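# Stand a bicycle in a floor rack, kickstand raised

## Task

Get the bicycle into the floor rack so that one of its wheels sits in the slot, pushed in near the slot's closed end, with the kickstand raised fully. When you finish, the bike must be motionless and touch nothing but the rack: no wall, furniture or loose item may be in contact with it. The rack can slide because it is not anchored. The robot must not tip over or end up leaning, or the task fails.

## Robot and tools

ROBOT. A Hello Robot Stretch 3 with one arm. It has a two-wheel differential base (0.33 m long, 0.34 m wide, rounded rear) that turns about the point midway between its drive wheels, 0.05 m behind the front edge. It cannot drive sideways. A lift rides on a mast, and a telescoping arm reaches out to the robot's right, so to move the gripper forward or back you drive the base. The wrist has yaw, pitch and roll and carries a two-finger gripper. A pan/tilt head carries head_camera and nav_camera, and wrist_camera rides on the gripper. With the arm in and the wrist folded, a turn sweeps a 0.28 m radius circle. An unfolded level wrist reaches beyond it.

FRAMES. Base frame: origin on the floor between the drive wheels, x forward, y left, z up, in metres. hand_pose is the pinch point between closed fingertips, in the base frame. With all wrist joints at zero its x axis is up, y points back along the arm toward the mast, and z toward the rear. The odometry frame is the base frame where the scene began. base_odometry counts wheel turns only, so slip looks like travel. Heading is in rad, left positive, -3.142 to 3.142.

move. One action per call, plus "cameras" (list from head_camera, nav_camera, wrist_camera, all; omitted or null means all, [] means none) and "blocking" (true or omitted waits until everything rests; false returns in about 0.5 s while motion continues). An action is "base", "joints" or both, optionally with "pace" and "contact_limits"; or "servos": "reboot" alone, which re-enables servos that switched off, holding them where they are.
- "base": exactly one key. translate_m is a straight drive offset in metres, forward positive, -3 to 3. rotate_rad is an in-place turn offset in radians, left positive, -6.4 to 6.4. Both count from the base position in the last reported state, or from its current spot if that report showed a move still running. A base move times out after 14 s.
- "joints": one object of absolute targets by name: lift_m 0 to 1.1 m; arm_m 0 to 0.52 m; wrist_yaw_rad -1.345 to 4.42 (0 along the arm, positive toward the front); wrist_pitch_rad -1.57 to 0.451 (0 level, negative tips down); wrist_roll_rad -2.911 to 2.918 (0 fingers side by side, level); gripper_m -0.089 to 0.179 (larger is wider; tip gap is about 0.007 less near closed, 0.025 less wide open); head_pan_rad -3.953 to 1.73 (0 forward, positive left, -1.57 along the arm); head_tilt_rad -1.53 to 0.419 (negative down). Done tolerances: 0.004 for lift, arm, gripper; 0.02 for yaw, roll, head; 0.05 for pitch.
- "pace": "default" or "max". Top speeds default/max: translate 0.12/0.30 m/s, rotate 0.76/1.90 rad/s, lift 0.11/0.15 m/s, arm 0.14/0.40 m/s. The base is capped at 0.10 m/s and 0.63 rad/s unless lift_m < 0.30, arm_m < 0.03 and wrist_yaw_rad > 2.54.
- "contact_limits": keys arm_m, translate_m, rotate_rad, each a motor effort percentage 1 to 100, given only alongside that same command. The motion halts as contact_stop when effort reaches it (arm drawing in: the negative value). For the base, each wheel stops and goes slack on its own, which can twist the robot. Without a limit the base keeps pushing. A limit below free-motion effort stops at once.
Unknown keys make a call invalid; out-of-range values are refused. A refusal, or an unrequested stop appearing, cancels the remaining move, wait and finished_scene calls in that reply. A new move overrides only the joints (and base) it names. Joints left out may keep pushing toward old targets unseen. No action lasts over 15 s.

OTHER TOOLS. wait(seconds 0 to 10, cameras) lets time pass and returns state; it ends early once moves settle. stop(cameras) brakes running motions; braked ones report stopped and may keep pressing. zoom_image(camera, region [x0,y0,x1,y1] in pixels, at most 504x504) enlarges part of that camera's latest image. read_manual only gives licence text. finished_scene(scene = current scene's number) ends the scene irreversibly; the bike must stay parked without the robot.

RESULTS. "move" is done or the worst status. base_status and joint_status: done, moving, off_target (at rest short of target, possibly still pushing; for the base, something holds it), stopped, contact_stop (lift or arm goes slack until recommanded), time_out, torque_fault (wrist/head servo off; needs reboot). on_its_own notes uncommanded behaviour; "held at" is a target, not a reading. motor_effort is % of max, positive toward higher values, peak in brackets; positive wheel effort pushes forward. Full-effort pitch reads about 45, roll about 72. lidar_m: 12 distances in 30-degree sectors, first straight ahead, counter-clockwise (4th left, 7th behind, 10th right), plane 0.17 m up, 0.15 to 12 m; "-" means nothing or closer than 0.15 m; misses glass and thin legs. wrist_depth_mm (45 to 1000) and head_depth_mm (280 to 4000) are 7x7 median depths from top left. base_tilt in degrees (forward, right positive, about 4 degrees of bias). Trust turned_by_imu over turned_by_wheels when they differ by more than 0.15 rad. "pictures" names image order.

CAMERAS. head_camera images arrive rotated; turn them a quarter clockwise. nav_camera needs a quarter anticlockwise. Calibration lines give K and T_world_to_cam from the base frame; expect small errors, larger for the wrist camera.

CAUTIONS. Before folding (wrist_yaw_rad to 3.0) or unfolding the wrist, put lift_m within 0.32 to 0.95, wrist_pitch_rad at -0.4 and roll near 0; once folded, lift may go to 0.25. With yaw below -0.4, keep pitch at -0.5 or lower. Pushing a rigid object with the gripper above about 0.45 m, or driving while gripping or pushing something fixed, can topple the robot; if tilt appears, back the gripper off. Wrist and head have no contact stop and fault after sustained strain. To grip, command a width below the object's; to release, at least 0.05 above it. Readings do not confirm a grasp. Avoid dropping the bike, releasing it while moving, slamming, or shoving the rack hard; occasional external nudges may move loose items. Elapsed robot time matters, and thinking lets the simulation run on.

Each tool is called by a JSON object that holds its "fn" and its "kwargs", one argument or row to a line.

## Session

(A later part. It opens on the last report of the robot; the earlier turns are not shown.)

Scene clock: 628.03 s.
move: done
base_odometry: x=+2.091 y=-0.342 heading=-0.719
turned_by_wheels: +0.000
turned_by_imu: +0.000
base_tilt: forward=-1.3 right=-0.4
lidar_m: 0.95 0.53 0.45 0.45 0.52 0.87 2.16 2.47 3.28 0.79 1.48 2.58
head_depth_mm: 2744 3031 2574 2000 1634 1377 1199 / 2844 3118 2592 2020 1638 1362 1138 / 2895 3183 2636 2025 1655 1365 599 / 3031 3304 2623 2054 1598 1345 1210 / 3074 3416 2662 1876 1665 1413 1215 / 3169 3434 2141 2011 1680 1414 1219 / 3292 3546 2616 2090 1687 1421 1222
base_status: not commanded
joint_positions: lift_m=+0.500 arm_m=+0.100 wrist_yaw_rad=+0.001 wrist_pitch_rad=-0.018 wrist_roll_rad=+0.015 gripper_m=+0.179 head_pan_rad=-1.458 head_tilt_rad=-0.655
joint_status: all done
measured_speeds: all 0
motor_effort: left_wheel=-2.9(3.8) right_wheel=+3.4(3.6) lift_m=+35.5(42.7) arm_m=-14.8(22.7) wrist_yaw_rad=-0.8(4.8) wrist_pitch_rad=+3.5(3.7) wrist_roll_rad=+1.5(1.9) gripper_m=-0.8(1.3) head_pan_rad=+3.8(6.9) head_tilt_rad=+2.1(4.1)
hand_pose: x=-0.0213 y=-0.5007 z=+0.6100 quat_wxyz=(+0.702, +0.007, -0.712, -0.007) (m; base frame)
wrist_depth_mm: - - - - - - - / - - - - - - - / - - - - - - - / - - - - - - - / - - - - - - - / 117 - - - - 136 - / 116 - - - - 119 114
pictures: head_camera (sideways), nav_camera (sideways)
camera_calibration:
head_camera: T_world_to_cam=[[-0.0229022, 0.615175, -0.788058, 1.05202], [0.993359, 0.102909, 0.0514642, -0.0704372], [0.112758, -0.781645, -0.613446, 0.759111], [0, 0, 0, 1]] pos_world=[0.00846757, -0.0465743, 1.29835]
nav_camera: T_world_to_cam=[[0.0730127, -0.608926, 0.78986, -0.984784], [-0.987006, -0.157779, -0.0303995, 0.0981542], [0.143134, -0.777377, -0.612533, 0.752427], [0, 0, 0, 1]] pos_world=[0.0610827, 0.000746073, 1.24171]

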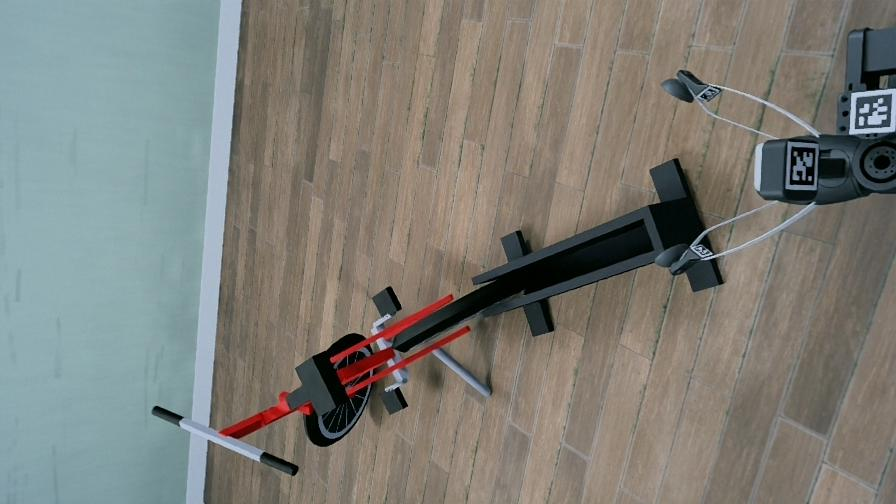

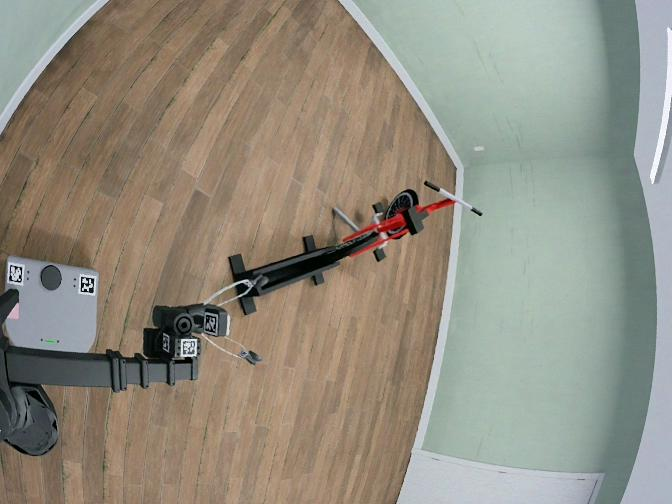

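{"fn": "move", "kwargs": {
  "joints": {"arm_m": 0.0, "wrist_pitch_rad": -1.57, "wrist_roll_rad": -1.57, "lift_m": 0.75},
  "base": {"rotate_rad": -0.934},
  "pace": "max",
  "cameras": []
}}

{"fn": "move", "kwargs": {
  "base": {"translate_m": 1.0},
  "joints": {"head_pan_rad": -1.3, "head_tilt_rad": -0.75},
  "pace": "max"
}}

Scene clock: 649.77 s.
move: done
base_odometry: x=+2.091 y=-0.342 heading=-1.653
turned_by_wheels: -0.934
turned_by_imu: -0.916
base_tilt: forward=-1.3 right=-0.5
lidar_m: 2.14 2.58 0.78 0.50 0.45 0.45 0.56 1.09 2.18 2.67 3.28 0.79
head_depth_mm: 2339 2553 2573 2008 1631 1378 1219 / 2578 2818 2586 2017 1647 1386 1199 / 2878 3165 2638 2022 1647 1400 1204 / 3273 3487 2651 2050 1667 1400 1212 / 3273 3466 2699 2068 1666 1411 1216 / 3038 3267 2683 2074 1684 1413 1218 / 2886 3146 2750 2092 1689 1424 1224
base_status: done
joint_positions: lift_m=+0.750 arm_m=+0.000 wrist_yaw_rad=+0.001 wrist_pitch_rad=-1.547 wrist_roll_rad=-1.564 gripper_m=+0.179 head_pan_rad=-1.458 head_tilt_rad=-0.655
joint_status: all done
joint sent to its limit — wrist_pitch_rad, lower limit.
measured_speeds: all 0
motor_effort: left_wheel=+4.1(9.4) right_wheel=-4.9(7.7) lift_m=+34.1(41.4) arm_m=-13.1(22.2) wrist_yaw_rad=+0.0(2.2) wrist_pitch_rad=-1.7(3.3) wrist_roll_rad=-1.9(3.1) gripper_m=+0.9(1.1) head_pan_rad=+3.6(4.7) head_tilt_rad=+2.6(3.1)
hand_pose: x=-0.0214 y=-0.1271 z=+0.6320 quat_wxyz=(+0.715, +0.699, -0.002, -0.002) (m; base frame)
wrist_depth_mm: 723 739 741 739 746 742 747 / 751 739 754 759 771 759 764 / 757 768 620 764 775 775 791 / 769 622 626 634 800 803 801 / 306 638 636 644 817 821 816 / 117 811 809 820 833 136 845 / 116 799 828 857 862 119 113
pictures: none
No camera images: "cameras" was empty.

Scene clock: 660.73 s.
move: done
base_odometry: x=+2.008 y=-1.339 heading=-1.653
turned_by_wheels: +0.000
turned_by_imu: +0.006
base_tilt: forward=-1.3 right=-0.5
lidar_m: 2.00 1.81 1.83 1.19 1.08 1.09 1.34 2.65 0.45 0.45 0.53 0.82
head_depth_mm: 3035 2904 2270 1814 1531 1321 303 / 2858 2953 2280 1819 1534 1328 303 / 2730 2922 2279 1828 1539 1259 1148 / 2617 2840 2288 1852 1544 1142 1171 / 2501 2761 2301 1865 1564 1267 1177 / 2399 2654 2325 1869 1464 1269 1176 / 2311 2544 2343 1884 947 1327 1185
base_status: done
joint_positions: lift_m=+0.750 arm_m=+0.000 wrist_yaw_rad=+0.001 wrist_pitch_rad=-1.547 wrist_roll_rad=-1.564 gripper_m=+0.179 head_pan_rad=-1.308 head_tilt_rad=-0.740
joint_status: all done
measured_speeds: all 0
motor_effort: left_wheel=+1.5(9.6) right_wheel=-0.3(4.1) lift_m=+33.3(35.4) arm_m=-1.5(13.5) wrist_yaw_rad=+0.0(2.1) wrist_pitch_rad=-1.8(2.1) wrist_roll_rad=-2.0(2.4) gripper_m=+1.3(1.3) head_pan_rad=+4.2(4.9) head_tilt_rad=-4.5(5.3)
hand_pose: x=-0.0214 y=-0.1271 z=+0.6320 quat_wxyz=(+0.715, +0.699, -0.002, -0.002) (m; base frame)
wrist_depth_mm: 723 734 736 736 757 741 458 / 744 755 749 762 762 751 566 / 758 752 624 765 781 715 793 / 782 619 616 627 789 693 797 / 314 641 638 648 811 670 824 / 117 813 823 823 835 136 834 / 116 832 829 849 832 119 114
pictures: head_camera (sideways), nav_camera (sideways), wrist_camera
camera_calibration:
head_camera: T_world_to_cam=[[-0.131374, 0.667306, -0.733105, 0.981059], [0.967948, 0.246023, 0.0504831, -0.0689993], [0.214049, -0.702976, -0.678239, 0.842775], [0, 0, 0, 1]] pos_world=[0.0152787, -0.0452409, 1.29431]
nav_camera: T_world_to_cam=[[0.180028, -0.653788, 0.73495, -0.913865], [-0.953055, -0.300862, -0.0341833, 0.10287], [0.243467, -0.694293, -0.67726, 0.83601], [0, 0, 0, 1]] pos_world=[0.0590212, 0.0139115, 1.24136]
wrist_camera: T_world_to_cam=[[0.0373601, -0.999071, 0.0214845, -0.142734], [-0.990609, -0.0341969, 0.132381, -0.0618963], [-0.131523, -0.0262285, -0.990966, 0.782037], [0, 0, 0, 1]] pos_world=[0.0468733, -0.124207, 0.786233]

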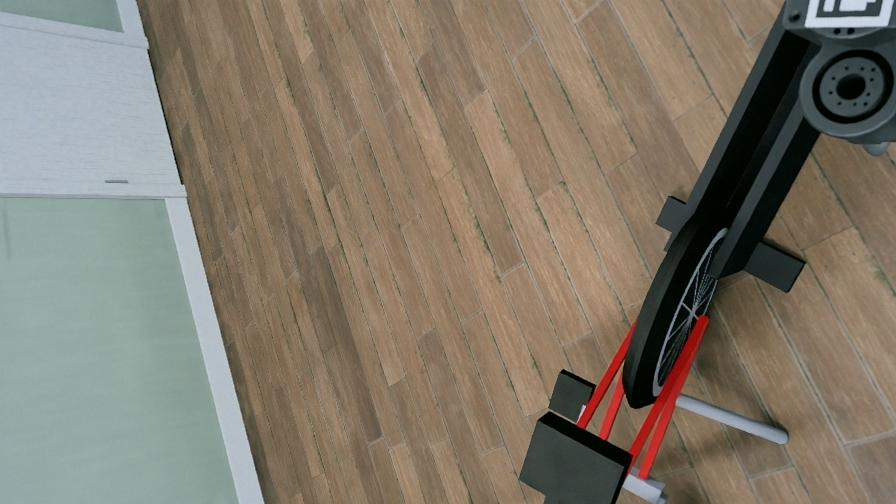

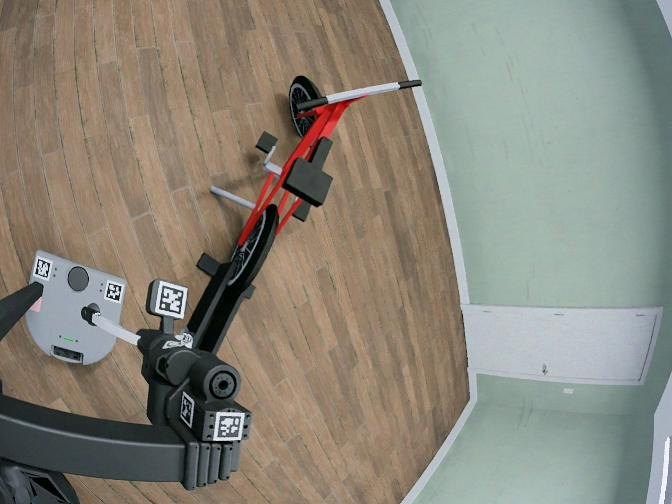

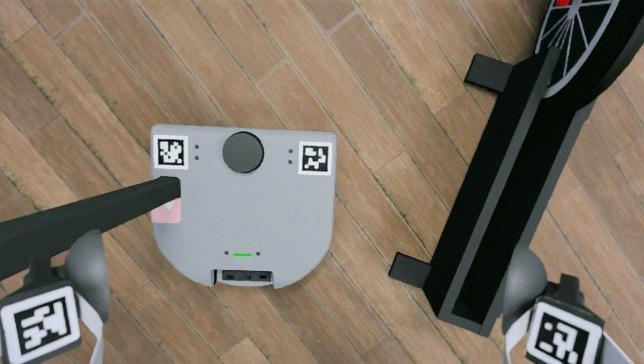

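{"fn": "move", "kwargs": {
  "base": {"translate_m": 0.66},
  "pace": "max",
  "cameras": []
}}

{"fn": "move", "kwargs": {
  "base": {"rotate_rad": -0.09},
  "joints": {"head_pan_rad": -1.57, "head_tilt_rad": -0.9, "arm_m": 0.15},
  "pace": "max"
}}

Scene clock: 682.90 s.
move: done
base_odometry: x=+1.954 y=-1.996 heading=-1.653
turned_by_wheels: +0.000
turned_by_imu: +0.004
base_tilt: forward=-1.3 right=-0.5
lidar_m: 1.43 1.31 1.31 1.62 1.50 1.51 1.86 0.73 0.59 0.52 0.70 2.24
head_depth_mm: 2564 2796 2242 1811 1525 1127 303 / 2435 2717 2259 1820 1538 1142 303 / 2313 2637 2279 1849 1480 1261 1172 / 2200 2477 2290 1791 1052 1331 1168 / 2101 2355 2312 1866 1553 1319 1173 / 2013 2258 2327 1865 1565 1320 1181 / 1941 2143 2296 1885 1571 1345 1180
base_status: done
joint_positions: lift_m=+0.750 arm_m=+0.000 wrist_yaw_rad=+0.001 wrist_pitch_rad=-1.547 wrist_roll_rad=-1.564 gripper_m=+0.179 head_pan_rad=-1.308 head_tilt_rad=-0.740
joint_status: not commanded
measured_speeds: all 0
motor_effort: left_wheel=+1.1(8.2) right_wheel=+0.1(5.0) lift_m=+31.6(33.6) arm_m=+8.9(9.8) wrist_yaw_rad=-0.7(2.1) wrist_pitch_rad=-1.8(2.0) wrist_roll_rad=-2.1(2.4) gripper_m=+0.4(1.4) head_pan_rad=+3.9(5.1) head_tilt_rad=-4.1(5.3)
hand_pose: x=-0.0214 y=-0.1271 z=+0.6320 quat_wxyz=(+0.715, +0.699, -0.002, -0.002) (m; base frame)
wrist_depth_mm: 724 733 743 735 742 750 765 / 736 744 753 756 755 768 768 / 757 753 617 774 771 780 785 / 760 627 629 631 778 797 602 / 316 642 645 650 804 807 626 / 117 802 811 821 820 136 617 / 116 844 833 838 841 117 114
pictures: none
No camera images: "cameras" was empty.

Scene clock: 684.40 s.
move: done
base_odometry: x=+1.954 y=-1.996 heading=-1.743
turned_by_wheels: -0.090
turned_by_imu: -0.088
base_tilt: forward=-1.3 right=-0.4
lidar_m: 1.50 1.30 1.31 1.53 1.50 1.50 1.75 0.77 0.59 0.52 0.54 2.26
head_depth_mm: 2766 2216 1858 410 339 308 1070 / 2773 2248 1863 402 430 1238 1117 / 2811 2257 1871 405 437 1226 1108 / 2755 2246 1881 1581 502 1246 1125 / 2630 2281 1880 1616 1079 1257 1126 / 2487 2297 1898 929 1365 1262 1131 / 2298 2290 1906 1630 1347 1267 1135
base_status: done
joint_positions: lift_m=+0.750 arm_m=+0.150 wrist_yaw_rad=+0.000 wrist_pitch_rad=-1.549 wrist_roll_rad=-1.565 gripper_m=+0.179 head_pan_rad=-1.562 head_tilt_rad=-0.889
joint_status: all done
measured_speeds: all 0
motor_effort: left_wheel=+3.6(7.9) right_wheel=-4.8(7.1) lift_m=+32.2(32.5) arm_m=+15.2(21.3) wrist_yaw_rad=-0.3(1.5) wrist_pitch_rad=-1.4(1.9) wrist_roll_rad=-1.9(2.3) gripper_m=+0.3(1.2) head_pan_rad=-3.1(6.9) head_tilt_rad=-5.4(7.0)
hand_pose: x=-0.0214 y=-0.2766 z=+0.6320 quat_wxyz=(+0.715, +0.700, -0.002, -0.002) (m; base frame)
wrist_depth_mm: 735 739 732 741 753 758 426 / 739 749 750 751 765 762 467 / 746 613 643 773 781 767 - / 617 621 628 787 798 - 363 / 791 630 644 800 806 646 286 / 117 809 817 830 822 136 280 / 116 831 846 855 840 117 114
pictures: head_camera (sideways), nav_camera (sideways), wrist_camera
camera_calibration:
head_camera: T_world_to_cam=[[0.0395837, 0.780043, -0.624473, 0.838457], [0.998776, -0.0123403, 0.0478953, -0.0658087], [0.0296542, -0.625604, -0.779577, 0.975689], [0, 0, 0, 1]] pos_world=[0.00360569, -0.0444494, 1.28737]
nav_camera: T_world_to_cam=[[0.0109085, -0.779458, 0.62636, -0.771329], [-0.99812, -0.0462689, -0.0401953, 0.110964], [0.0603115, -0.624744, -0.778497, 0.968786], [0, 0, 0, 1]] pos_world=[0.0607406, 0.00915842, 1.24179]
wrist_camera: T_world_to_cam=[[0.0378973, -0.999095, 0.0193328, -0.290689], [-0.990587, -0.0350139, 0.13233, -0.0671972], [-0.131533, -0.0241658, -0.991017, 0.778759], [0, 0, 0, 1]] pos_world=[0.0468842, -0.273959, 0.786276]

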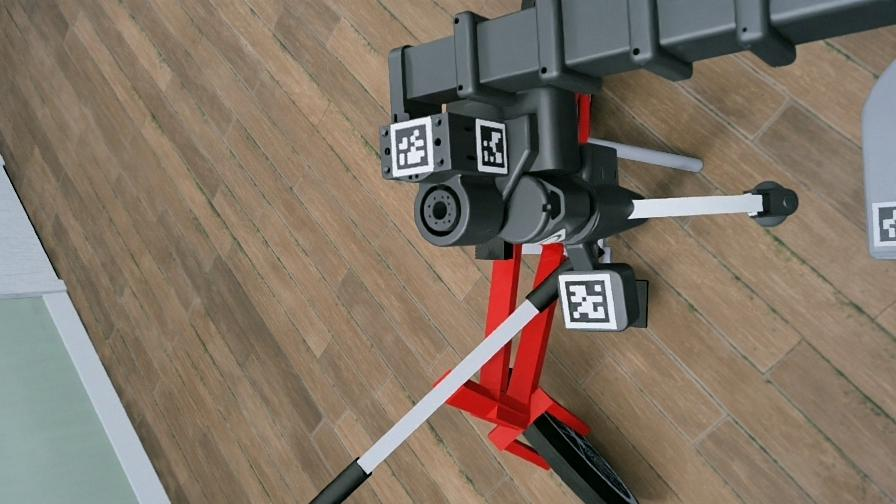

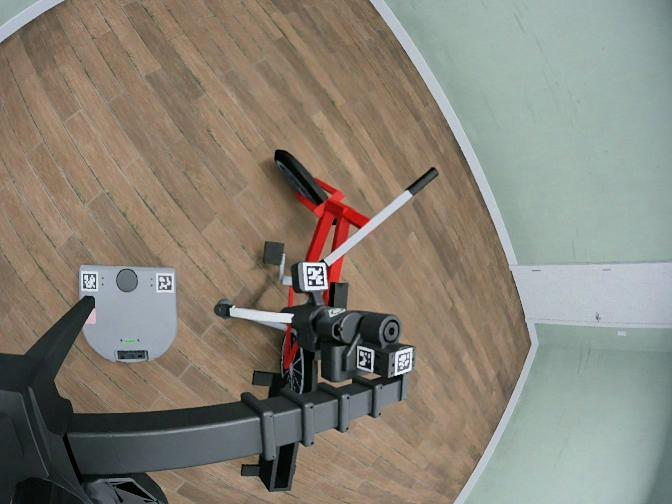

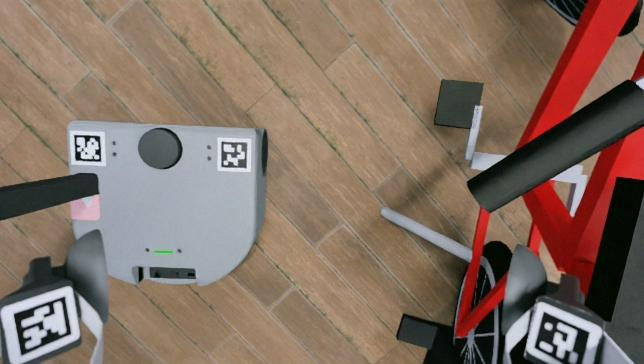

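{"fn": "move", "kwargs": {
  "joints": {"wrist_roll_rad": 1.57, "arm_m": 0.25},
  "pace": "max"
}}

Scene clock: 689.60 s.
move: done
base_odometry: x=+1.954 y=-1.996 heading=-1.743
turned_by_wheels: +0.000
turned_by_imu: +0.000
base_tilt: forward=-1.3 right=-0.4
lidar_m: 1.50 1.31 1.31 1.52 1.50 1.50 1.75 0.77 0.59 0.51 0.54 2.26
head_depth_mm: 2754 2206 1851 398 339 314 1073 / 2765 2223 475 438 1110 1239 1122 / 2786 2227 464 495 1204 1220 1123 / 2751 2251 1872 550 1223 1248 1124 / 2643 2259 1887 1623 1341 1253 1132 / 2485 2284 1899 929 1361 1260 1134 / 2313 2306 1911 1627 1348 1259 1135
base_status: not commanded
joint_positions: lift_m=+0.750 arm_m=+0.250 wrist_yaw_rad=+0.000 wrist_pitch_rad=-1.550 wrist_roll_rad=+1.564 gripper_m=+0.179 head_pan_rad=-1.562 head_tilt_rad=-0.889
joint_status: all done
measured_speeds: all 0
motor_effort: left_wheel=+3.7(4.1) right_wheel=-4.7(5.0) lift_m=+31.1(31.8) arm_m=+14.0(23.9) wrist_yaw_rad=-0.5(1.4) wrist_pitch_rad=-1.1(1.4) wrist_roll_rad=+1.7(2.8) gripper_m=+0.4(1.0) head_pan_rad=-3.2(4.4) head_tilt_rad=-4.8(5.7)
hand_pose: x=-0.0215 y=-0.3760 z=+0.6320 quat_wxyz=(+0.003, +0.002, -0.714, -0.700) (m; base frame)
wrist_depth_mm: 238 250 735 743 735 747 745 / 243 255 748 752 755 613 632 / 250 288 772 771 723 619 626 / 258 491 791 778 707 634 639 / 261 524 795 806 798 802 816 / 117 502 799 813 829 137 827 / 115 452 844 850 843 119 114
pictures: head_camera (sideways), nav_camera (sideways), wrist_camera
camera_calibration:
head_camera: T_world_to_cam=[[0.0396196, 0.780059, -0.62445, 0.838428], [0.998776, -0.0123878, 0.0478947, -0.065808], [0.0296251, -0.625583, -0.779595, 0.975712], [0, 0, 0, 1]] pos_world=[0.00360363, -0.0444489, 1.28737]
nav_camera: T_world_to_cam=[[0.0108726, -0.779476, 0.626337, -0.7713], [-0.998122, -0.0462216, -0.0401963, 0.110966], [0.0602824, -0.624724, -0.778515, 0.968809], [0, 0, 0, 1]] pos_world=[0.060741, 0.00915759, 1.24179]
wrist_camera: T_world_to_cam=[[-0.0500658, 0.998497, -0.0222921, 0.385543], [0.99026, 0.0525314, 0.128939, 0.00688047], [0.129916, -0.0156196, -0.991402, 0.785432], [0, 0, 0, 1]] pos_world=[-0.0895513, -0.373057, 0.786386]

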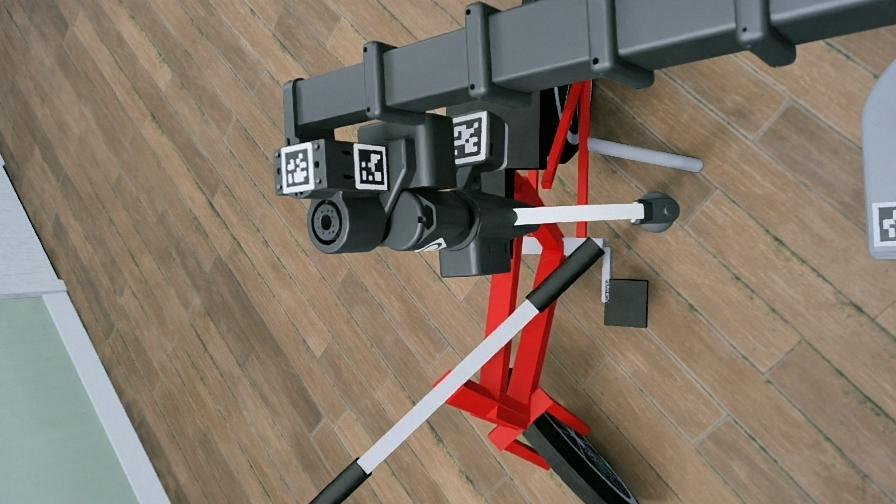

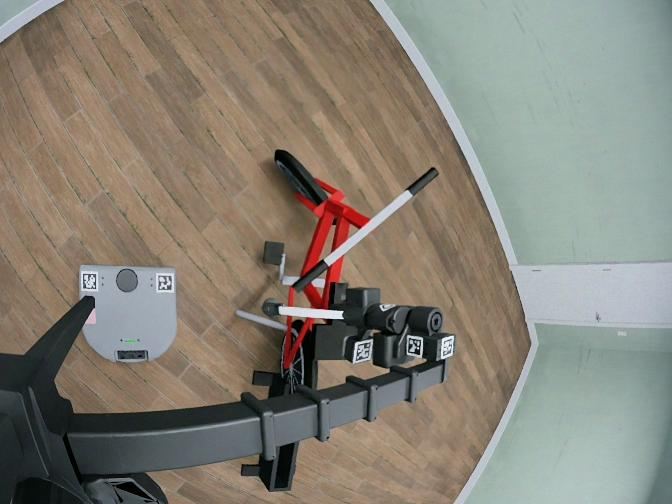

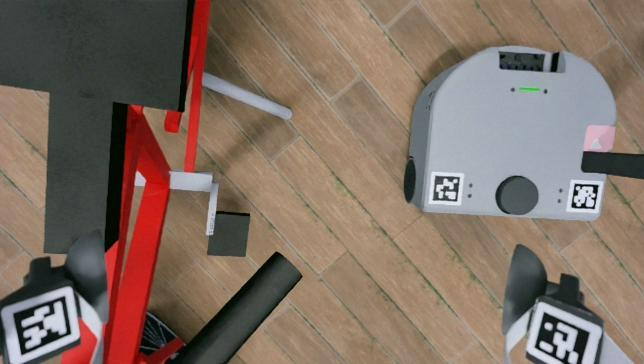

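{"fn": "move", "kwargs": {
  "base": {"translate_m": -0.04},
  "joints": {"wrist_pitch_rad": -1.39, "arm_m": 0.38}
}}

Scene clock: 700.93 s.
move: done
base_odometry: x=+1.961 y=-1.957 heading=-1.743
turned_by_wheels: +0.000
turned_by_imu: +0.000
base_tilt: forward=-1.3 right=-0.5
lidar_m: 1.53 1.34 1.34 1.56 1.47 1.47 1.72 0.76 0.60 0.52 0.53 0.73
head_depth_mm: 2756 2213 1842 403 336 314 1068 / 2782 2229 468 425 1105 1239 1119 / 2797 555 576 922 1224 1229 1123 / 2783 2252 624 1567 1332 1248 1123 / 2671 2268 1890 1615 1178 1253 1131 / 2527 2284 1885 1618 1368 1261 1132 / 2333 2301 1907 1595 1192 1265 1137
base_status: done
joint_positions: lift_m=+0.750 arm_m=+0.380 wrist_yaw_rad=+0.000 wrist_pitch_rad=-1.391 wrist_roll_rad=+1.566 gripper_m=+0.179 head_pan_rad=-1.562 head_tilt_rad=-0.889
joint_status: all done
measured_speeds: all 0
motor_effort: left_wheel=+0.0(3.9) right_wheel=-4.3(8.8) lift_m=+30.1(30.9) arm_m=+15.8(21.1) wrist_yaw_rad=+0.6(1.9) wrist_pitch_rad=+0.2(1.7) wrist_roll_rad=+1.5(1.8) gripper_m=+0.3(1.2) head_pan_rad=-2.9(3.8) head_tilt_rad=-4.6(5.6)
hand_pose: x=-0.0215 y=-0.5467 z=+0.6322 quat_wxyz=(+0.002, +0.002, -0.767, -0.641) (m; base frame)
wrist_depth_mm: 849 800 781 241 711 701 669 / 858 820 794 245 251 715 614 / 875 849 571 250 257 735 559 / 897 858 833 260 759 732 569 / 926 878 840 264 779 746 714 / 117 889 860 271 793 138 727 / 116 918 890 834 802 119 113
pictures: head_camera (sideways), nav_camera (sideways), wrist_camera
camera_calibration:
head_camera: T_world_to_cam=[[0.0396201, 0.780059, -0.624451, 0.838428], [0.998776, -0.0123884, 0.0478947, -0.065808], [0.0296247, -0.625584, -0.779595, 0.975712], [0, 0, 0, 1]] pos_world=[0.00360361, -0.0444489, 1.28737]
nav_camera: T_world_to_cam=[[0.0108721, -0.779476, 0.626337, -0.7713], [-0.998122, -0.046221, -0.0401963, 0.110966], [0.060282, -0.624724, -0.778515, 0.968809], [0, 0, 0, 1]] pos_world=[0.060741, 0.00915756, 1.24179]
wrist_camera: T_world_to_cam=[[-0.0486824, 0.982563, -0.179444, 0.646667], [0.990322, 0.0708605, 0.119333, 0.0319052], [0.129968, -0.171898, -0.976504, 0.688128], [0, 0, 0, 1]] pos_world=[-0.0895496, -0.519364, 0.784193]

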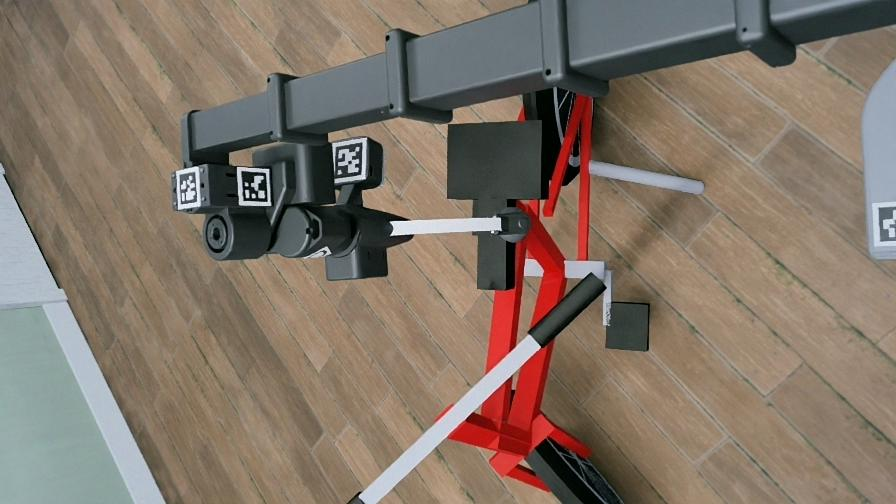

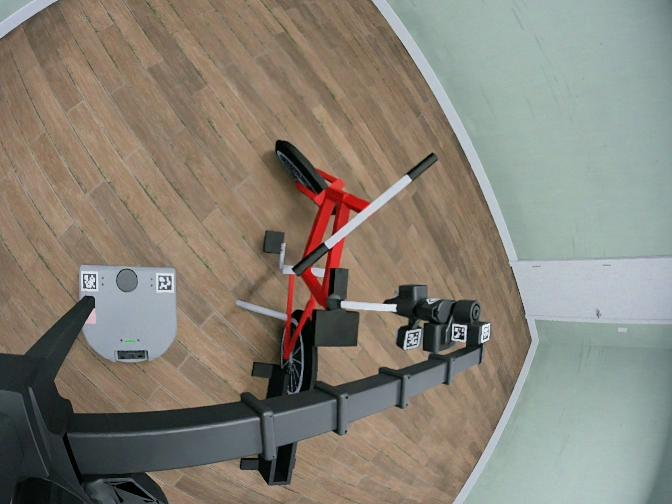

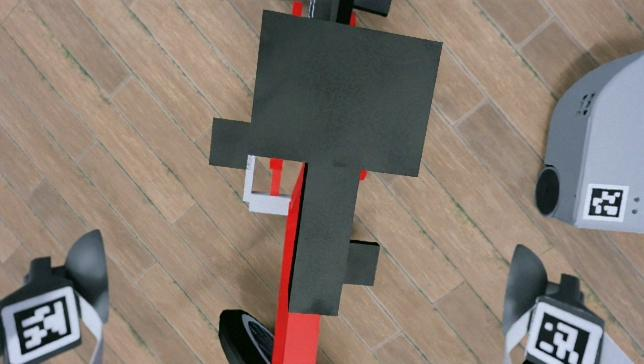

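{"fn": "move", "kwargs": {
  "joints": {"arm_m": 0.391, "wrist_roll_rad": 1.68},
  "cameras": []
}}

{"fn": "move", "kwargs": {
  "joints": {"lift_m": 0.64},
  "cameras": ["wrist_camera"]
}}

Scene clock: 709.00 s.
move: done
base_odometry: x=+1.961 y=-1.957 heading=-1.743
turned_by_wheels: +0.000
turned_by_imu: +0.000
base_tilt: forward=-1.4 right=-0.5
lidar_m: 1.54 1.33 1.33 1.55 1.47 1.47 1.71 0.76 0.60 0.52 0.53 0.73
head_depth_mm: 2744 2211 1852 404 337 314 1072 / 2784 2164 468 425 1102 1246 1116 / 2790 564 587 921 1224 1227 1122 / 2826 2264 634 1575 1329 1247 1127 / 2651 2257 1876 1616 1179 1253 1130 / 2523 2283 1890 1616 1369 1262 1128 / 2298 2302 1908 1593 1193 1262 1140
base_status: not commanded
joint_positions: lift_m=+0.750 arm_m=+0.391 wrist_yaw_rad=+0.000 wrist_pitch_rad=-1.391 wrist_roll_rad=+1.675 gripper_m=+0.179 head_pan_rad=-1.562 head_tilt_rad=-0.889
joint_status: all done
measured_speeds: all 0
motor_effort: left_wheel=-0.2(0.7) right_wheel=-4.7(4.9) lift_m=+28.8(30.1) arm_m=+15.6(23.3) wrist_yaw_rad=+0.1(1.6) wrist_pitch_rad=+0.5(0.5) wrist_roll_rad=+1.8(2.2) gripper_m=+0.4(1.1) head_pan_rad=-3.5(3.7) head_tilt_rad=-5.3(5.5)
hand_pose: x=-0.0215 y=-0.5577 z=+0.6322 quat_wxyz=(-0.039, -0.033, -0.766, -0.640) (m; base frame)
wrist_depth_mm: 835 803 779 240 710 696 665 / 851 815 800 242 248 709 550 / 892 841 569 248 255 714 554 / 894 866 828 257 764 730 576 / 924 890 854 262 772 744 719 / 117 915 872 269 793 138 741 / 116 928 878 838 806 119 113
pictures: none
No camera images: "cameras" was empty.

Scene clock: 710.83 s.
move: done
base_odometry: x=+1.961 y=-1.957 heading=-1.743
turned_by_wheels: +0.000
turned_by_imu: +0.000
base_tilt: forward=-1.3 right=-0.4
lidar_m: 1.53 1.33 1.33 1.56 1.47 1.47 1.72 0.75 0.60 0.52 0.53 0.73
head_depth_mm: 2774 2194 1859 1588 1188 413 363 / 2793 2229 1815 543 478 1184 1103 / 2795 2228 648 888 1231 1230 1127 / 2760 2272 1794 894 1219 1255 1122 / 2645 2279 1887 1613 1180 1254 1125 / 2542 2268 1897 1621 1365 1261 1131 / 2319 2299 1898 1592 1195 1264 1136
base_status: not commanded
joint_positions: lift_m=+0.640 arm_m=+0.391 wrist_yaw_rad=+0.000 wrist_pitch_rad=-1.391 wrist_roll_rad=+1.675 gripper_m=+0.179 head_pan_rad=-1.562 head_tilt_rad=-0.889
joint_status: all done
measured_speeds: all 0
motor_effort: left_wheel=-0.7(0.7) right_wheel=-4.8(4.9) lift_m=+17.1(26.1) arm_m=+13.5(16.0) wrist_yaw_rad=-1.1(1.8) wrist_pitch_rad=+0.0(0.4) wrist_roll_rad=+1.2(1.8) gripper_m=+0.0(1.6) head_pan_rad=-3.9(3.9) head_tilt_rad=-4.6(5.6)
hand_pose: x=-0.0215 y=-0.5577 z=+0.5222 quat_wxyz=(-0.039, -0.033, -0.766, -0.640) (m; base frame)
wrist_depth_mm: 719 692 133 136 139 591 578 / 742 134 135 139 143 598 545 / 765 724 139 143 147 611 543 / 775 752 143 146 151 638 552 / 796 754 736 149 670 648 623 / 117 772 754 153 680 138 626 / 115 791 755 157 707 119 113
pictures: wrist_camera
camera_calibration:
wrist_camera: T_world_to_cam=[[0.0603349, 0.981898, -0.179544, 0.639791], [0.989719, -0.0354805, 0.138553, -0.0235694], [0.129675, -0.186058, -0.973944, 0.569578], [0, 0, 0, 1]] pos_world=[-0.0891348, -0.523072, 0.672874]

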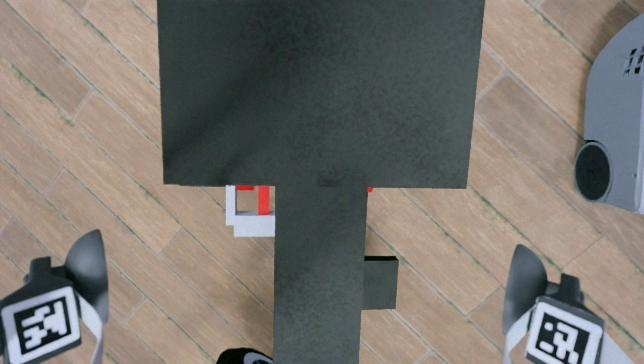

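{"fn": "move", "kwargs": {
  "joints": {"lift_m": 0.629},
  "cameras": []
}}

{"fn": "move", "kwargs": {
  "joints": {"gripper_m": -0.03}
}}

Scene clock: 713.53 s.
move: done
base_odometry: x=+1.961 y=-1.957 heading=-1.743
turned_by_wheels: +0.000
turned_by_imu: +0.000
base_tilt: forward=-1.3 right=-0.4
lidar_m: 1.53 1.33 1.34 1.56 1.47 1.47 1.72 0.76 0.60 0.52 0.53 0.73
head_depth_mm: 2748 2216 1843 1589 1194 430 372 / 2781 2223 1854 555 490 471 1086 / 2804 2251 655 761 1221 1231 1122 / 2779 2236 1840 781 1216 1247 1128 / 2655 2282 1887 1612 1178 1256 1131 / 2499 2294 1890 1619 1368 1258 1130 / 2334 2293 1904 1601 1190 1260 1134
base_status: not commanded
joint_positions: lift_m=+0.629 arm_m=+0.391 wrist_yaw_rad=+0.000 wrist_pitch_rad=-1.391 wrist_roll_rad=+1.675 gripper_m=+0.179 head_pan_rad=-1.562 head_tilt_rad=-0.889
joint_status: all done
measured_speeds: all 0
motor_effort: left_wheel=+0.0(0.6) right_wheel=-4.6(4.8) lift_m=+17.3(21.8) arm_m=+11.3(12.0) wrist_yaw_rad=-0.3(1.2) wrist_pitch_rad=+0.2(0.4) wrist_roll_rad=+1.8(1.8) gripper_m=+0.4(1.2) head_pan_rad=-3.0(3.9) head_tilt_rad=-5.3(5.8)
hand_pose: x=-0.0215 y=-0.5578 z=+0.5112 quat_wxyz=(-0.039, -0.033, -0.766, -0.640) (m; base frame)
wrist_depth_mm: 708 - 123 126 129 577 564 / 730 123 126 129 132 593 539 / 742 127 128 132 136 601 542 / 761 734 132 135 140 619 547 / 786 744 718 138 672 632 620 / 117 761 746 142 670 138 614 / 116 771 751 145 688 119 113
pictures: none
No camera images: "cameras" was empty.

Scene clock: 716.13 s.
move: done
base_odometry: x=+1.961 y=-1.957 heading=-1.743
turned_by_wheels: +0.000
turned_by_imu: +0.000
base_tilt: forward=-1.3 right=-0.5
lidar_m: 1.53 1.33 1.34 1.56 1.47 1.47 1.72 0.76 0.60 0.52 0.53 0.73
head_depth_mm: 2758 2210 1852 1590 1191 430 373 / 2793 2238 1852 555 491 470 1087 / 2788 2244 655 757 1227 1228 1123 / 2800 2261 1837 872 1336 1253 1125 / 2649 2269 1886 1622 1179 1249 1129 / 2530 2284 1892 1616 1372 1255 1130 / 2305 2286 1903 1597 1190 1262 1133
base_status: not commanded
joint_positions: lift_m=+0.629 arm_m=+0.391 wrist_yaw_rad=+0.000 wrist_pitch_rad=-1.392 wrist_roll_rad=+1.675 gripper_m=-0.029 head_pan_rad=-1.562 head_tilt_rad=-0.889
joint_status: all done
measured_speeds: all 0
motor_effort: left_wheel=+0.0(0.6) right_wheel=-4.6(4.9) lift_m=+27.6(27.9) arm_m=+8.1(11.0) wrist_yaw_rad=+0.4(2.1) wrist_pitch_rad=+0.1(0.9) wrist_roll_rad=+1.5(1.9) gripper_m=-19.6(95.7) head_pan_rad=-3.1(4.1) head_tilt_rad=-4.5(6.0)
hand_pose: x=-0.0215 y=-0.5576 z=+0.5112 quat_wxyz=(-0.039, -0.033, -0.766, -0.640) (m; base frame)
wrist_depth_mm: 714 120 123 125 129 580 567 / 719 122 125 128 132 593 542 / 730 125 127 131 135 602 545 / 764 719 131 134 138 619 548 / 790 734 715 137 664 640 612 / 801 760 125 140 659 645 615 / 810 796 124 143 122 662 635
pictures: head_camera (sideways), nav_camera (sideways), wrist_camera
camera_calibration:
head_camera: T_world_to_cam=[[0.0396202, 0.780059, -0.62445, 0.838428], [0.998776, -0.0123885, 0.0478947, -0.065808], [0.0296246, -0.625583, -0.779595, 0.975713], [0, 0, 0, 1]] pos_world=[0.0036036, -0.0444489, 1.28737]
nav_camera: T_world_to_cam=[[0.010872, -0.779476, 0.626337, -0.7713], [-0.998122, -0.0462209, -0.0401964, 0.110966], [0.060282, -0.624724, -0.778515, 0.96881], [0, 0, 0, 1]] pos_world=[0.0607411, 0.00915757, 1.24179]
wrist_camera: T_world_to_cam=[[0.0603342, 0.981978, -0.179107, 0.637514], [0.989719, -0.0355412, 0.138539, -0.0220584], [0.129676, -0.185624, -0.974026, 0.559104], [0, 0, 0, 1]] pos_world=[-0.0891348, -0.523025, 0.661821]

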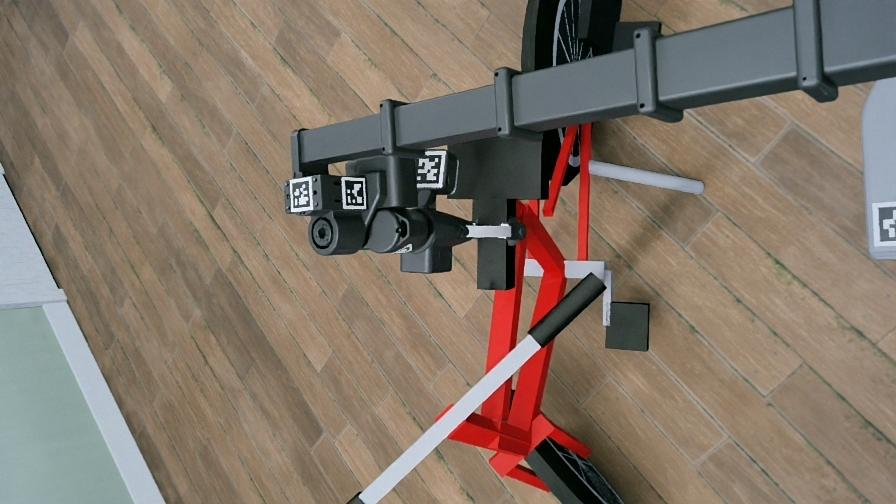

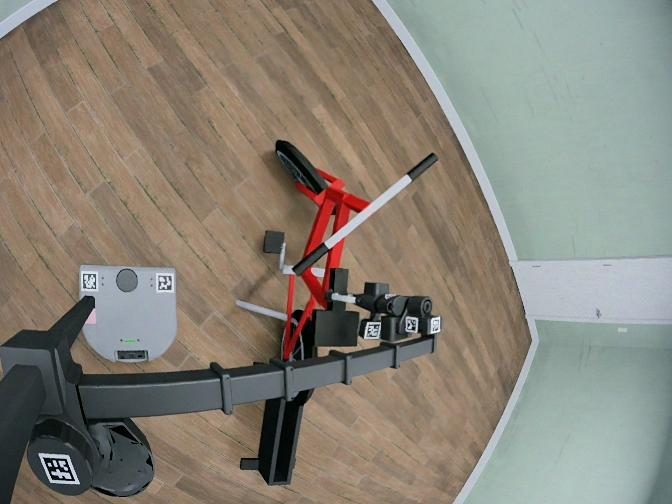

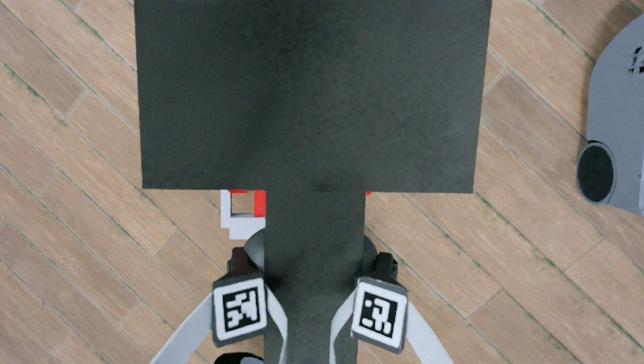

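{"fn": "move", "kwargs": {
  "joints": {"lift_m": 0.645},
  "cameras": ["wrist_camera"]
}}

{"fn": "move", "kwargs": {
  "joints": {"lift_m": 0.665}
}}

Scene clock: 720.37 s.
move: done
base_odometry: x=+1.961 y=-1.957 heading=-1.743
turned_by_wheels: +0.000
turned_by_imu: +0.000
base_tilt: forward=-1.3 right=-0.4
lidar_m: 1.53 1.33 1.33 1.56 1.47 1.47 1.71 0.76 0.60 0.52 0.53 0.73
head_depth_mm: 2727 2216 1851 1582 1080 408 359 / 2792 2219 1814 534 472 1188 1103 / 2778 2251 641 889 1230 1235 1119 / 2795 2264 1793 886 1333 1251 1124 / 2650 2282 1882 1617 1180 1250 1131 / 2523 2288 1896 1612 1372 1262 1134 / 2320 2289 1905 1592 1188 1263 1136
base_status: not commanded
joint_positions: lift_m=+0.645 arm_m=+0.391 wrist_yaw_rad=+0.000 wrist_pitch_rad=-1.388 wrist_roll_rad=+1.675 gripper_m=-0.029 head_pan_rad=-1.562 head_tilt_rad=-0.889
joint_status: all done
measured_speeds: all 0
motor_effort: left_wheel=+0.4(0.5) right_wheel=-4.6(4.8) lift_m=+41.2(49.8) arm_m=+3.6(4.8) wrist_yaw_rad=+0.1(1.5) wrist_pitch_rad=-0.2(0.6) wrist_roll_rad=+1.8(1.9) gripper_m=-18.5(20.8) head_pan_rad=-3.1(3.9) head_tilt_rad=-5.0(5.6)
hand_pose: x=-0.0215 y=-0.5585 z=+0.5273 quat_wxyz=(-0.040, -0.033, -0.767, -0.639) (m; base frame)
wrist_depth_mm: 715 704 136 140 144 605 574 / 735 726 139 143 147 601 544 / 778 734 143 146 151 619 547 / 779 757 146 150 155 633 556 / 805 771 736 153 677 643 618 / 823 787 126 156 682 663 639 / 844 811 122 161 123 677 656
pictures: wrist_camera
camera_calibration:
wrist_camera: T_world_to_cam=[[0.0603507, 0.98135, -0.182511, 0.642725], [0.989718, -0.0350768, 0.138663, -0.0241348], [0.129675, -0.189003, -0.973377, 0.572447], [0, 0, 0, 1]] pos_world=[-0.0891346, -0.523391, 0.677857]

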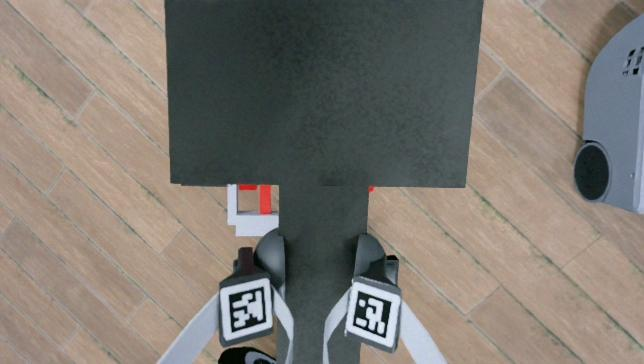

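Scene clock: 721.30 s.
move: done
base_odometry: x=+1.961 y=-1.957 heading=-1.743
turned_by_wheels: +0.000
turned_by_imu: +0.000
base_tilt: forward=-1.4 right=-0.4
lidar_m: 1.53 1.33 1.34 1.55 1.47 1.47 1.71 0.76 0.60 0.52 0.53 0.73
head_depth_mm: 2785 2218 1850 1589 1043 382 345 / 2756 2219 1768 507 454 1204 1104 / 2803 2228 618 897 1227 1230 1120 / 2780 2258 1755 894 1337 1251 1126 / 2645 2273 1889 1617 1179 1256 1128 / 2529 2288 1903 1619 1371 1256 1132 / 2313 2299 1911 1597 1196 1270 1139
base_status: not commanded
joint_positions: lift_m=+0.665 arm_m=+0.391 wrist_yaw_rad=+0.000 wrist_pitch_rad=-1.385 wrist_roll_rad=+1.675 gripper_m=-0.029 head_pan_rad=-1.562 head_tilt_rad=-0.889
joint_status: all done
measured_speeds: all 0
motor_effort: left_wheel=+0.2(0.7) right_wheel=-2.6(4.7) lift_m=+29.4(49.0) arm_m=+2.1(3.8) wrist_yaw_rad=-1.2(1.5) wrist_pitch_rad=-0.9(2.5) wrist_roll_rad=+1.3(1.8) gripper_m=-12.5(18.6) head_pan_rad=-3.1(4.0) head_tilt_rad=-4.8(5.7)
hand_pose: x=-0.0215 y=-0.5593 z=+0.5474 quat_wxyz=(-0.040, -0.033, -0.768, -0.638) (m; base frame)
wrist_depth_mm: 758 730 155 159 163 613 594 / 772 743 159 163 167 628 558 / 795 760 163 167 171 641 555 / 812 773 495 171 673 650 555 / 841 783 765 173 697 669 648 / 855 802 125 129 707 688 657 / 877 848 122 122 721 698 662
pictures: head_camera (sideways), nav_camera (sideways), wrist_camera
camera_calibration:
head_camera: T_world_to_cam=[[0.0396192, 0.780222, -0.624246, 0.838162], [0.998776, -0.0124017, 0.0478892, -0.0658008], [0.0296225, -0.625379, -0.779758, 0.975925], [0, 0, 0, 1]] pos_world=[0.00360354, -0.0444451, 1.28736]
nav_camera: T_world_to_cam=[[0.010873, -0.77964, 0.626133, -0.771034], [-0.998122, -0.0462098, -0.0402062, 0.110978], [0.0602798, -0.624521, -0.778679, 0.969022], [0, 0, 0, 1]] pos_world=[0.0607409, 0.00917325, 1.24179]
wrist_camera: T_world_to_cam=[[0.0608583, 0.980792, -0.185318, 0.648346], [0.989688, -0.035174, 0.138855, -0.0271046], [0.12967, -0.191857, -0.972819, 0.589948], [0, 0, 0, 1]] pos_world=[-0.0891307, -0.52366, 0.697826]

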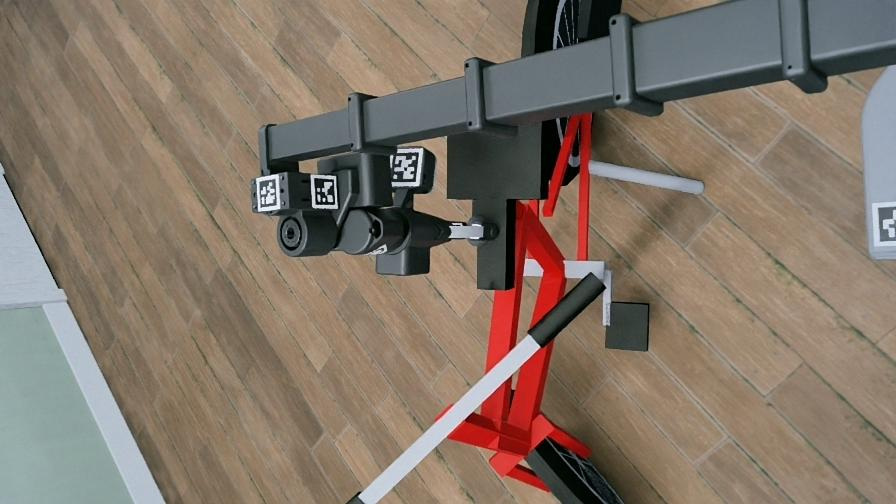

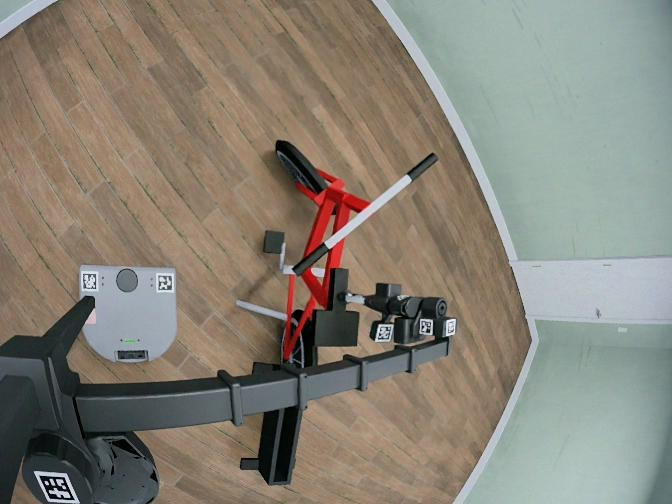

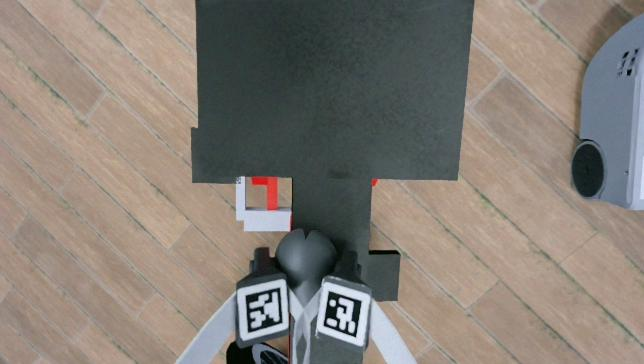

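{"fn": "move", "kwargs": {
  "joints": {"gripper_m": 0.179},
  "cameras": []
}}

{"fn": "move", "kwargs": {
  "joints": {"lift_m": 0.62, "arm_m": 0.397},
  "cameras": ["wrist_camera"]
}}

{"fn": "move", "kwargs": {
  "joints": {"lift_m": 0.592, "arm_m": 0.4},
  "cameras": ["wrist_camera"]
}}

Scene clock: 740.20 s.
move: done
base_odometry: x=+1.961 y=-1.957 heading=-1.743
turned_by_wheels: +0.000
turned_by_imu: +0.000
base_tilt: forward=-1.4 right=-0.4
lidar_m: 1.54 1.33 1.34 1.56 1.47 1.47 1.72 0.76 0.60 0.52 0.53 0.73
head_depth_mm: 2749 2212 1857 1588 1041 382 346 / 2760 2226 1770 509 453 1206 1105 / 2800 2233 618 896 1225 1230 1120 / 2805 2236 1752 893 1334 1251 1129 / 2670 2273 1885 1612 1181 1255 1130 / 2505 2278 1892 1630 1363 1258 1131 / 2313 2285 1911 1597 1197 1263 1140
base_status: not commanded
joint_positions: lift_m=+0.665 arm_m=+0.391 wrist_yaw_rad=+0.000 wrist_pitch_rad=-1.384 wrist_roll_rad=+1.675 gripper_m=+0.179 head_pan_rad=-1.562 head_tilt_rad=-0.889
joint_status: all done
measured_speeds: all 0
motor_effort: left_wheel=+0.2(0.9) right_wheel=-1.8(2.8) lift_m=+35.4(36.4) arm_m=-3.7(4.2) wrist_yaw_rad=+0.8(1.3) wrist_pitch_rad=-0.9(7.6) wrist_roll_rad=+1.3(1.8) gripper_m=+0.2(86.4) head_pan_rad=-3.0(3.9) head_tilt_rad=-5.1(6.0)
hand_pose: x=-0.0215 y=-0.5596 z=+0.5474 quat_wxyz=(-0.040, -0.033, -0.769, -0.637) (m; base frame)
wrist_depth_mm: 762 724 155 159 162 621 594 / 780 749 158 162 167 623 557 / 791 758 162 166 171 642 552 / 815 776 496 170 675 654 556 / 827 779 758 174 697 663 648 / 117 816 779 179 704 138 650 / 116 820 791 184 726 119 114
pictures: none
No camera images: "cameras" was empty.

Scene clock: 741.43 s.
move: done
base_odometry: x=+1.961 y=-1.957 heading=-1.743
turned_by_wheels: +0.000
turned_by_imu: +0.000
base_tilt: forward=-1.3 right=-0.5
lidar_m: 1.53 1.34 1.34 1.55 1.46 1.47 1.72 0.75 0.60 0.52 0.53 0.73
head_depth_mm: 2741 2212 1846 1590 1198 440 380 / 2798 2228 1852 565 500 461 960 / 2791 2239 664 888 1230 1226 1124 / 2829 2239 1842 791 1220 1246 1125 / 2659 2274 1895 1618 1175 1256 1131 / 2538 2281 1902 1619 1367 1266 1134 / 2311 2282 1913 1597 1189 1260 1137
base_status: not commanded
joint_positions: lift_m=+0.620 arm_m=+0.397 wrist_yaw_rad=+0.000 wrist_pitch_rad=-1.384 wrist_roll_rad=+1.675 gripper_m=+0.179 head_pan_rad=-1.562 head_tilt_rad=-0.889
joint_status: all done
measured_speeds: all 0
motor_effort: left_wheel=+0.5(0.9) right_wheel=-1.9(2.1) lift_m=+16.9(32.0) arm_m=+15.6(20.9) wrist_yaw_rad=-0.6(1.5) wrist_pitch_rad=-1.1(1.3) wrist_roll_rad=+1.3(1.8) gripper_m=+0.6(0.9) head_pan_rad=-3.6(4.1) head_tilt_rad=-4.7(5.3)
hand_pose: x=-0.0215 y=-0.5655 z=+0.5024 quat_wxyz=(-0.040, -0.034, -0.769, -0.638) (m; base frame)
wrist_depth_mm: 701 111 113 116 119 122 561 / 716 114 116 119 121 126 565 / 742 117 118 121 125 129 580 / 753 721 121 125 128 609 564 / 775 739 716 127 648 620 598 / 117 760 736 130 649 138 610 / 116 777 752 134 676 119 113
pictures: wrist_camera
camera_calibration:
wrist_camera: T_world_to_cam=[[0.0609573, 0.980645, -0.186064, 0.646372], [0.989682, -0.0351644, 0.138901, -0.02109], [0.12967, -0.192611, -0.97267, 0.544468], [0, 0, 0, 1]] pos_world=[-0.0891299, -0.529732, 0.652783]

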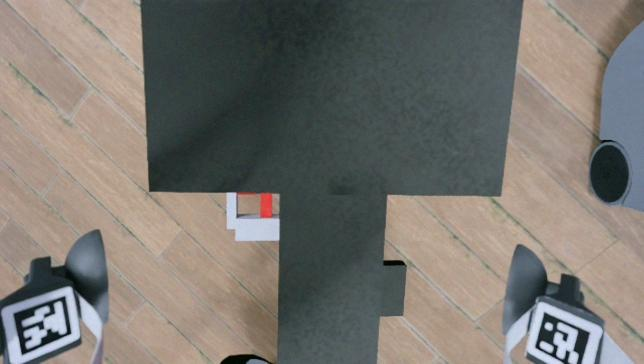

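Scene clock: 742.47 s.
move: done
base_odometry: x=+1.961 y=-1.957 heading=-1.743
turned_by_wheels: +0.000
turned_by_imu: +0.000
base_tilt: forward=-1.3 right=-0.5
lidar_m: 1.53 1.33 1.34 1.56 1.47 1.47 1.71 0.75 0.60 0.52 0.53 0.74
head_depth_mm: 2762 2222 1849 1584 1209 1198 405 / 2775 2223 1850 630 522 471 953 / 2802 2236 699 783 1229 1231 1122 / 2786 2244 1872 893 1197 1249 1123 / 2673 2269 1891 1615 1176 1254 1130 / 2528 2266 1899 1616 1364 1256 1128 / 2327 2298 1905 1599 1192 1263 1135
base_status: not commanded
joint_positions: lift_m=+0.592 arm_m=+0.400 wrist_yaw_rad=+0.000 wrist_pitch_rad=-1.385 wrist_roll_rad=+1.675 gripper_m=+0.179 head_pan_rad=-1.562 head_tilt_rad=-0.889
joint_status: all done
measured_speeds: all 0
motor_effort: left_wheel=+0.0(0.8) right_wheel=-1.8(2.0) lift_m=+16.7(20.7) arm_m=+15.5(24.1) wrist_yaw_rad=+0.5(1.3) wrist_pitch_rad=-1.0(1.4) wrist_roll_rad=+1.5(1.7) gripper_m=+1.0(1.3) head_pan_rad=-2.9(3.9) head_tilt_rad=-4.9(5.5)
hand_pose: x=-0.0215 y=-0.5684 z=+0.4744 quat_wxyz=(-0.040, -0.034, -0.768, -0.638) (m; base frame)
wrist_depth_mm: - 85 88 90 92 95 533 / - 86 90 92 94 97 539 / - 90 91 94 97 99 555 / - 91 94 97 99 101 561 / 730 702 692 99 616 594 577 / 117 719 700 101 624 138 578 / 116 741 724 103 641 119 113
pictures: wrist_camera
camera_calibration:
wrist_camera: T_world_to_cam=[[0.0609575, 0.98068, -0.185878, 0.643989], [0.989682, -0.0351909, 0.138895, -0.0173158], [0.12967, -0.192427, -0.972706, 0.516781], [0, 0, 0, 1]] pos_world=[-0.0891299, -0.532714, 0.624784]

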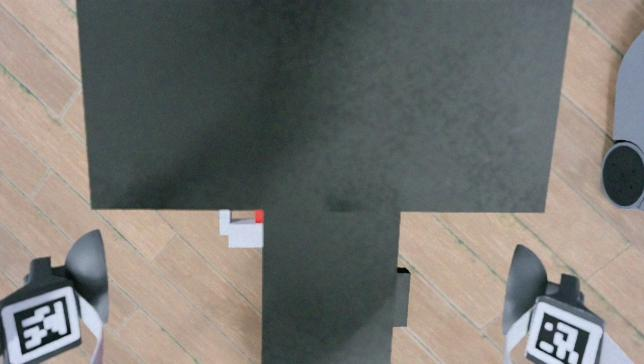

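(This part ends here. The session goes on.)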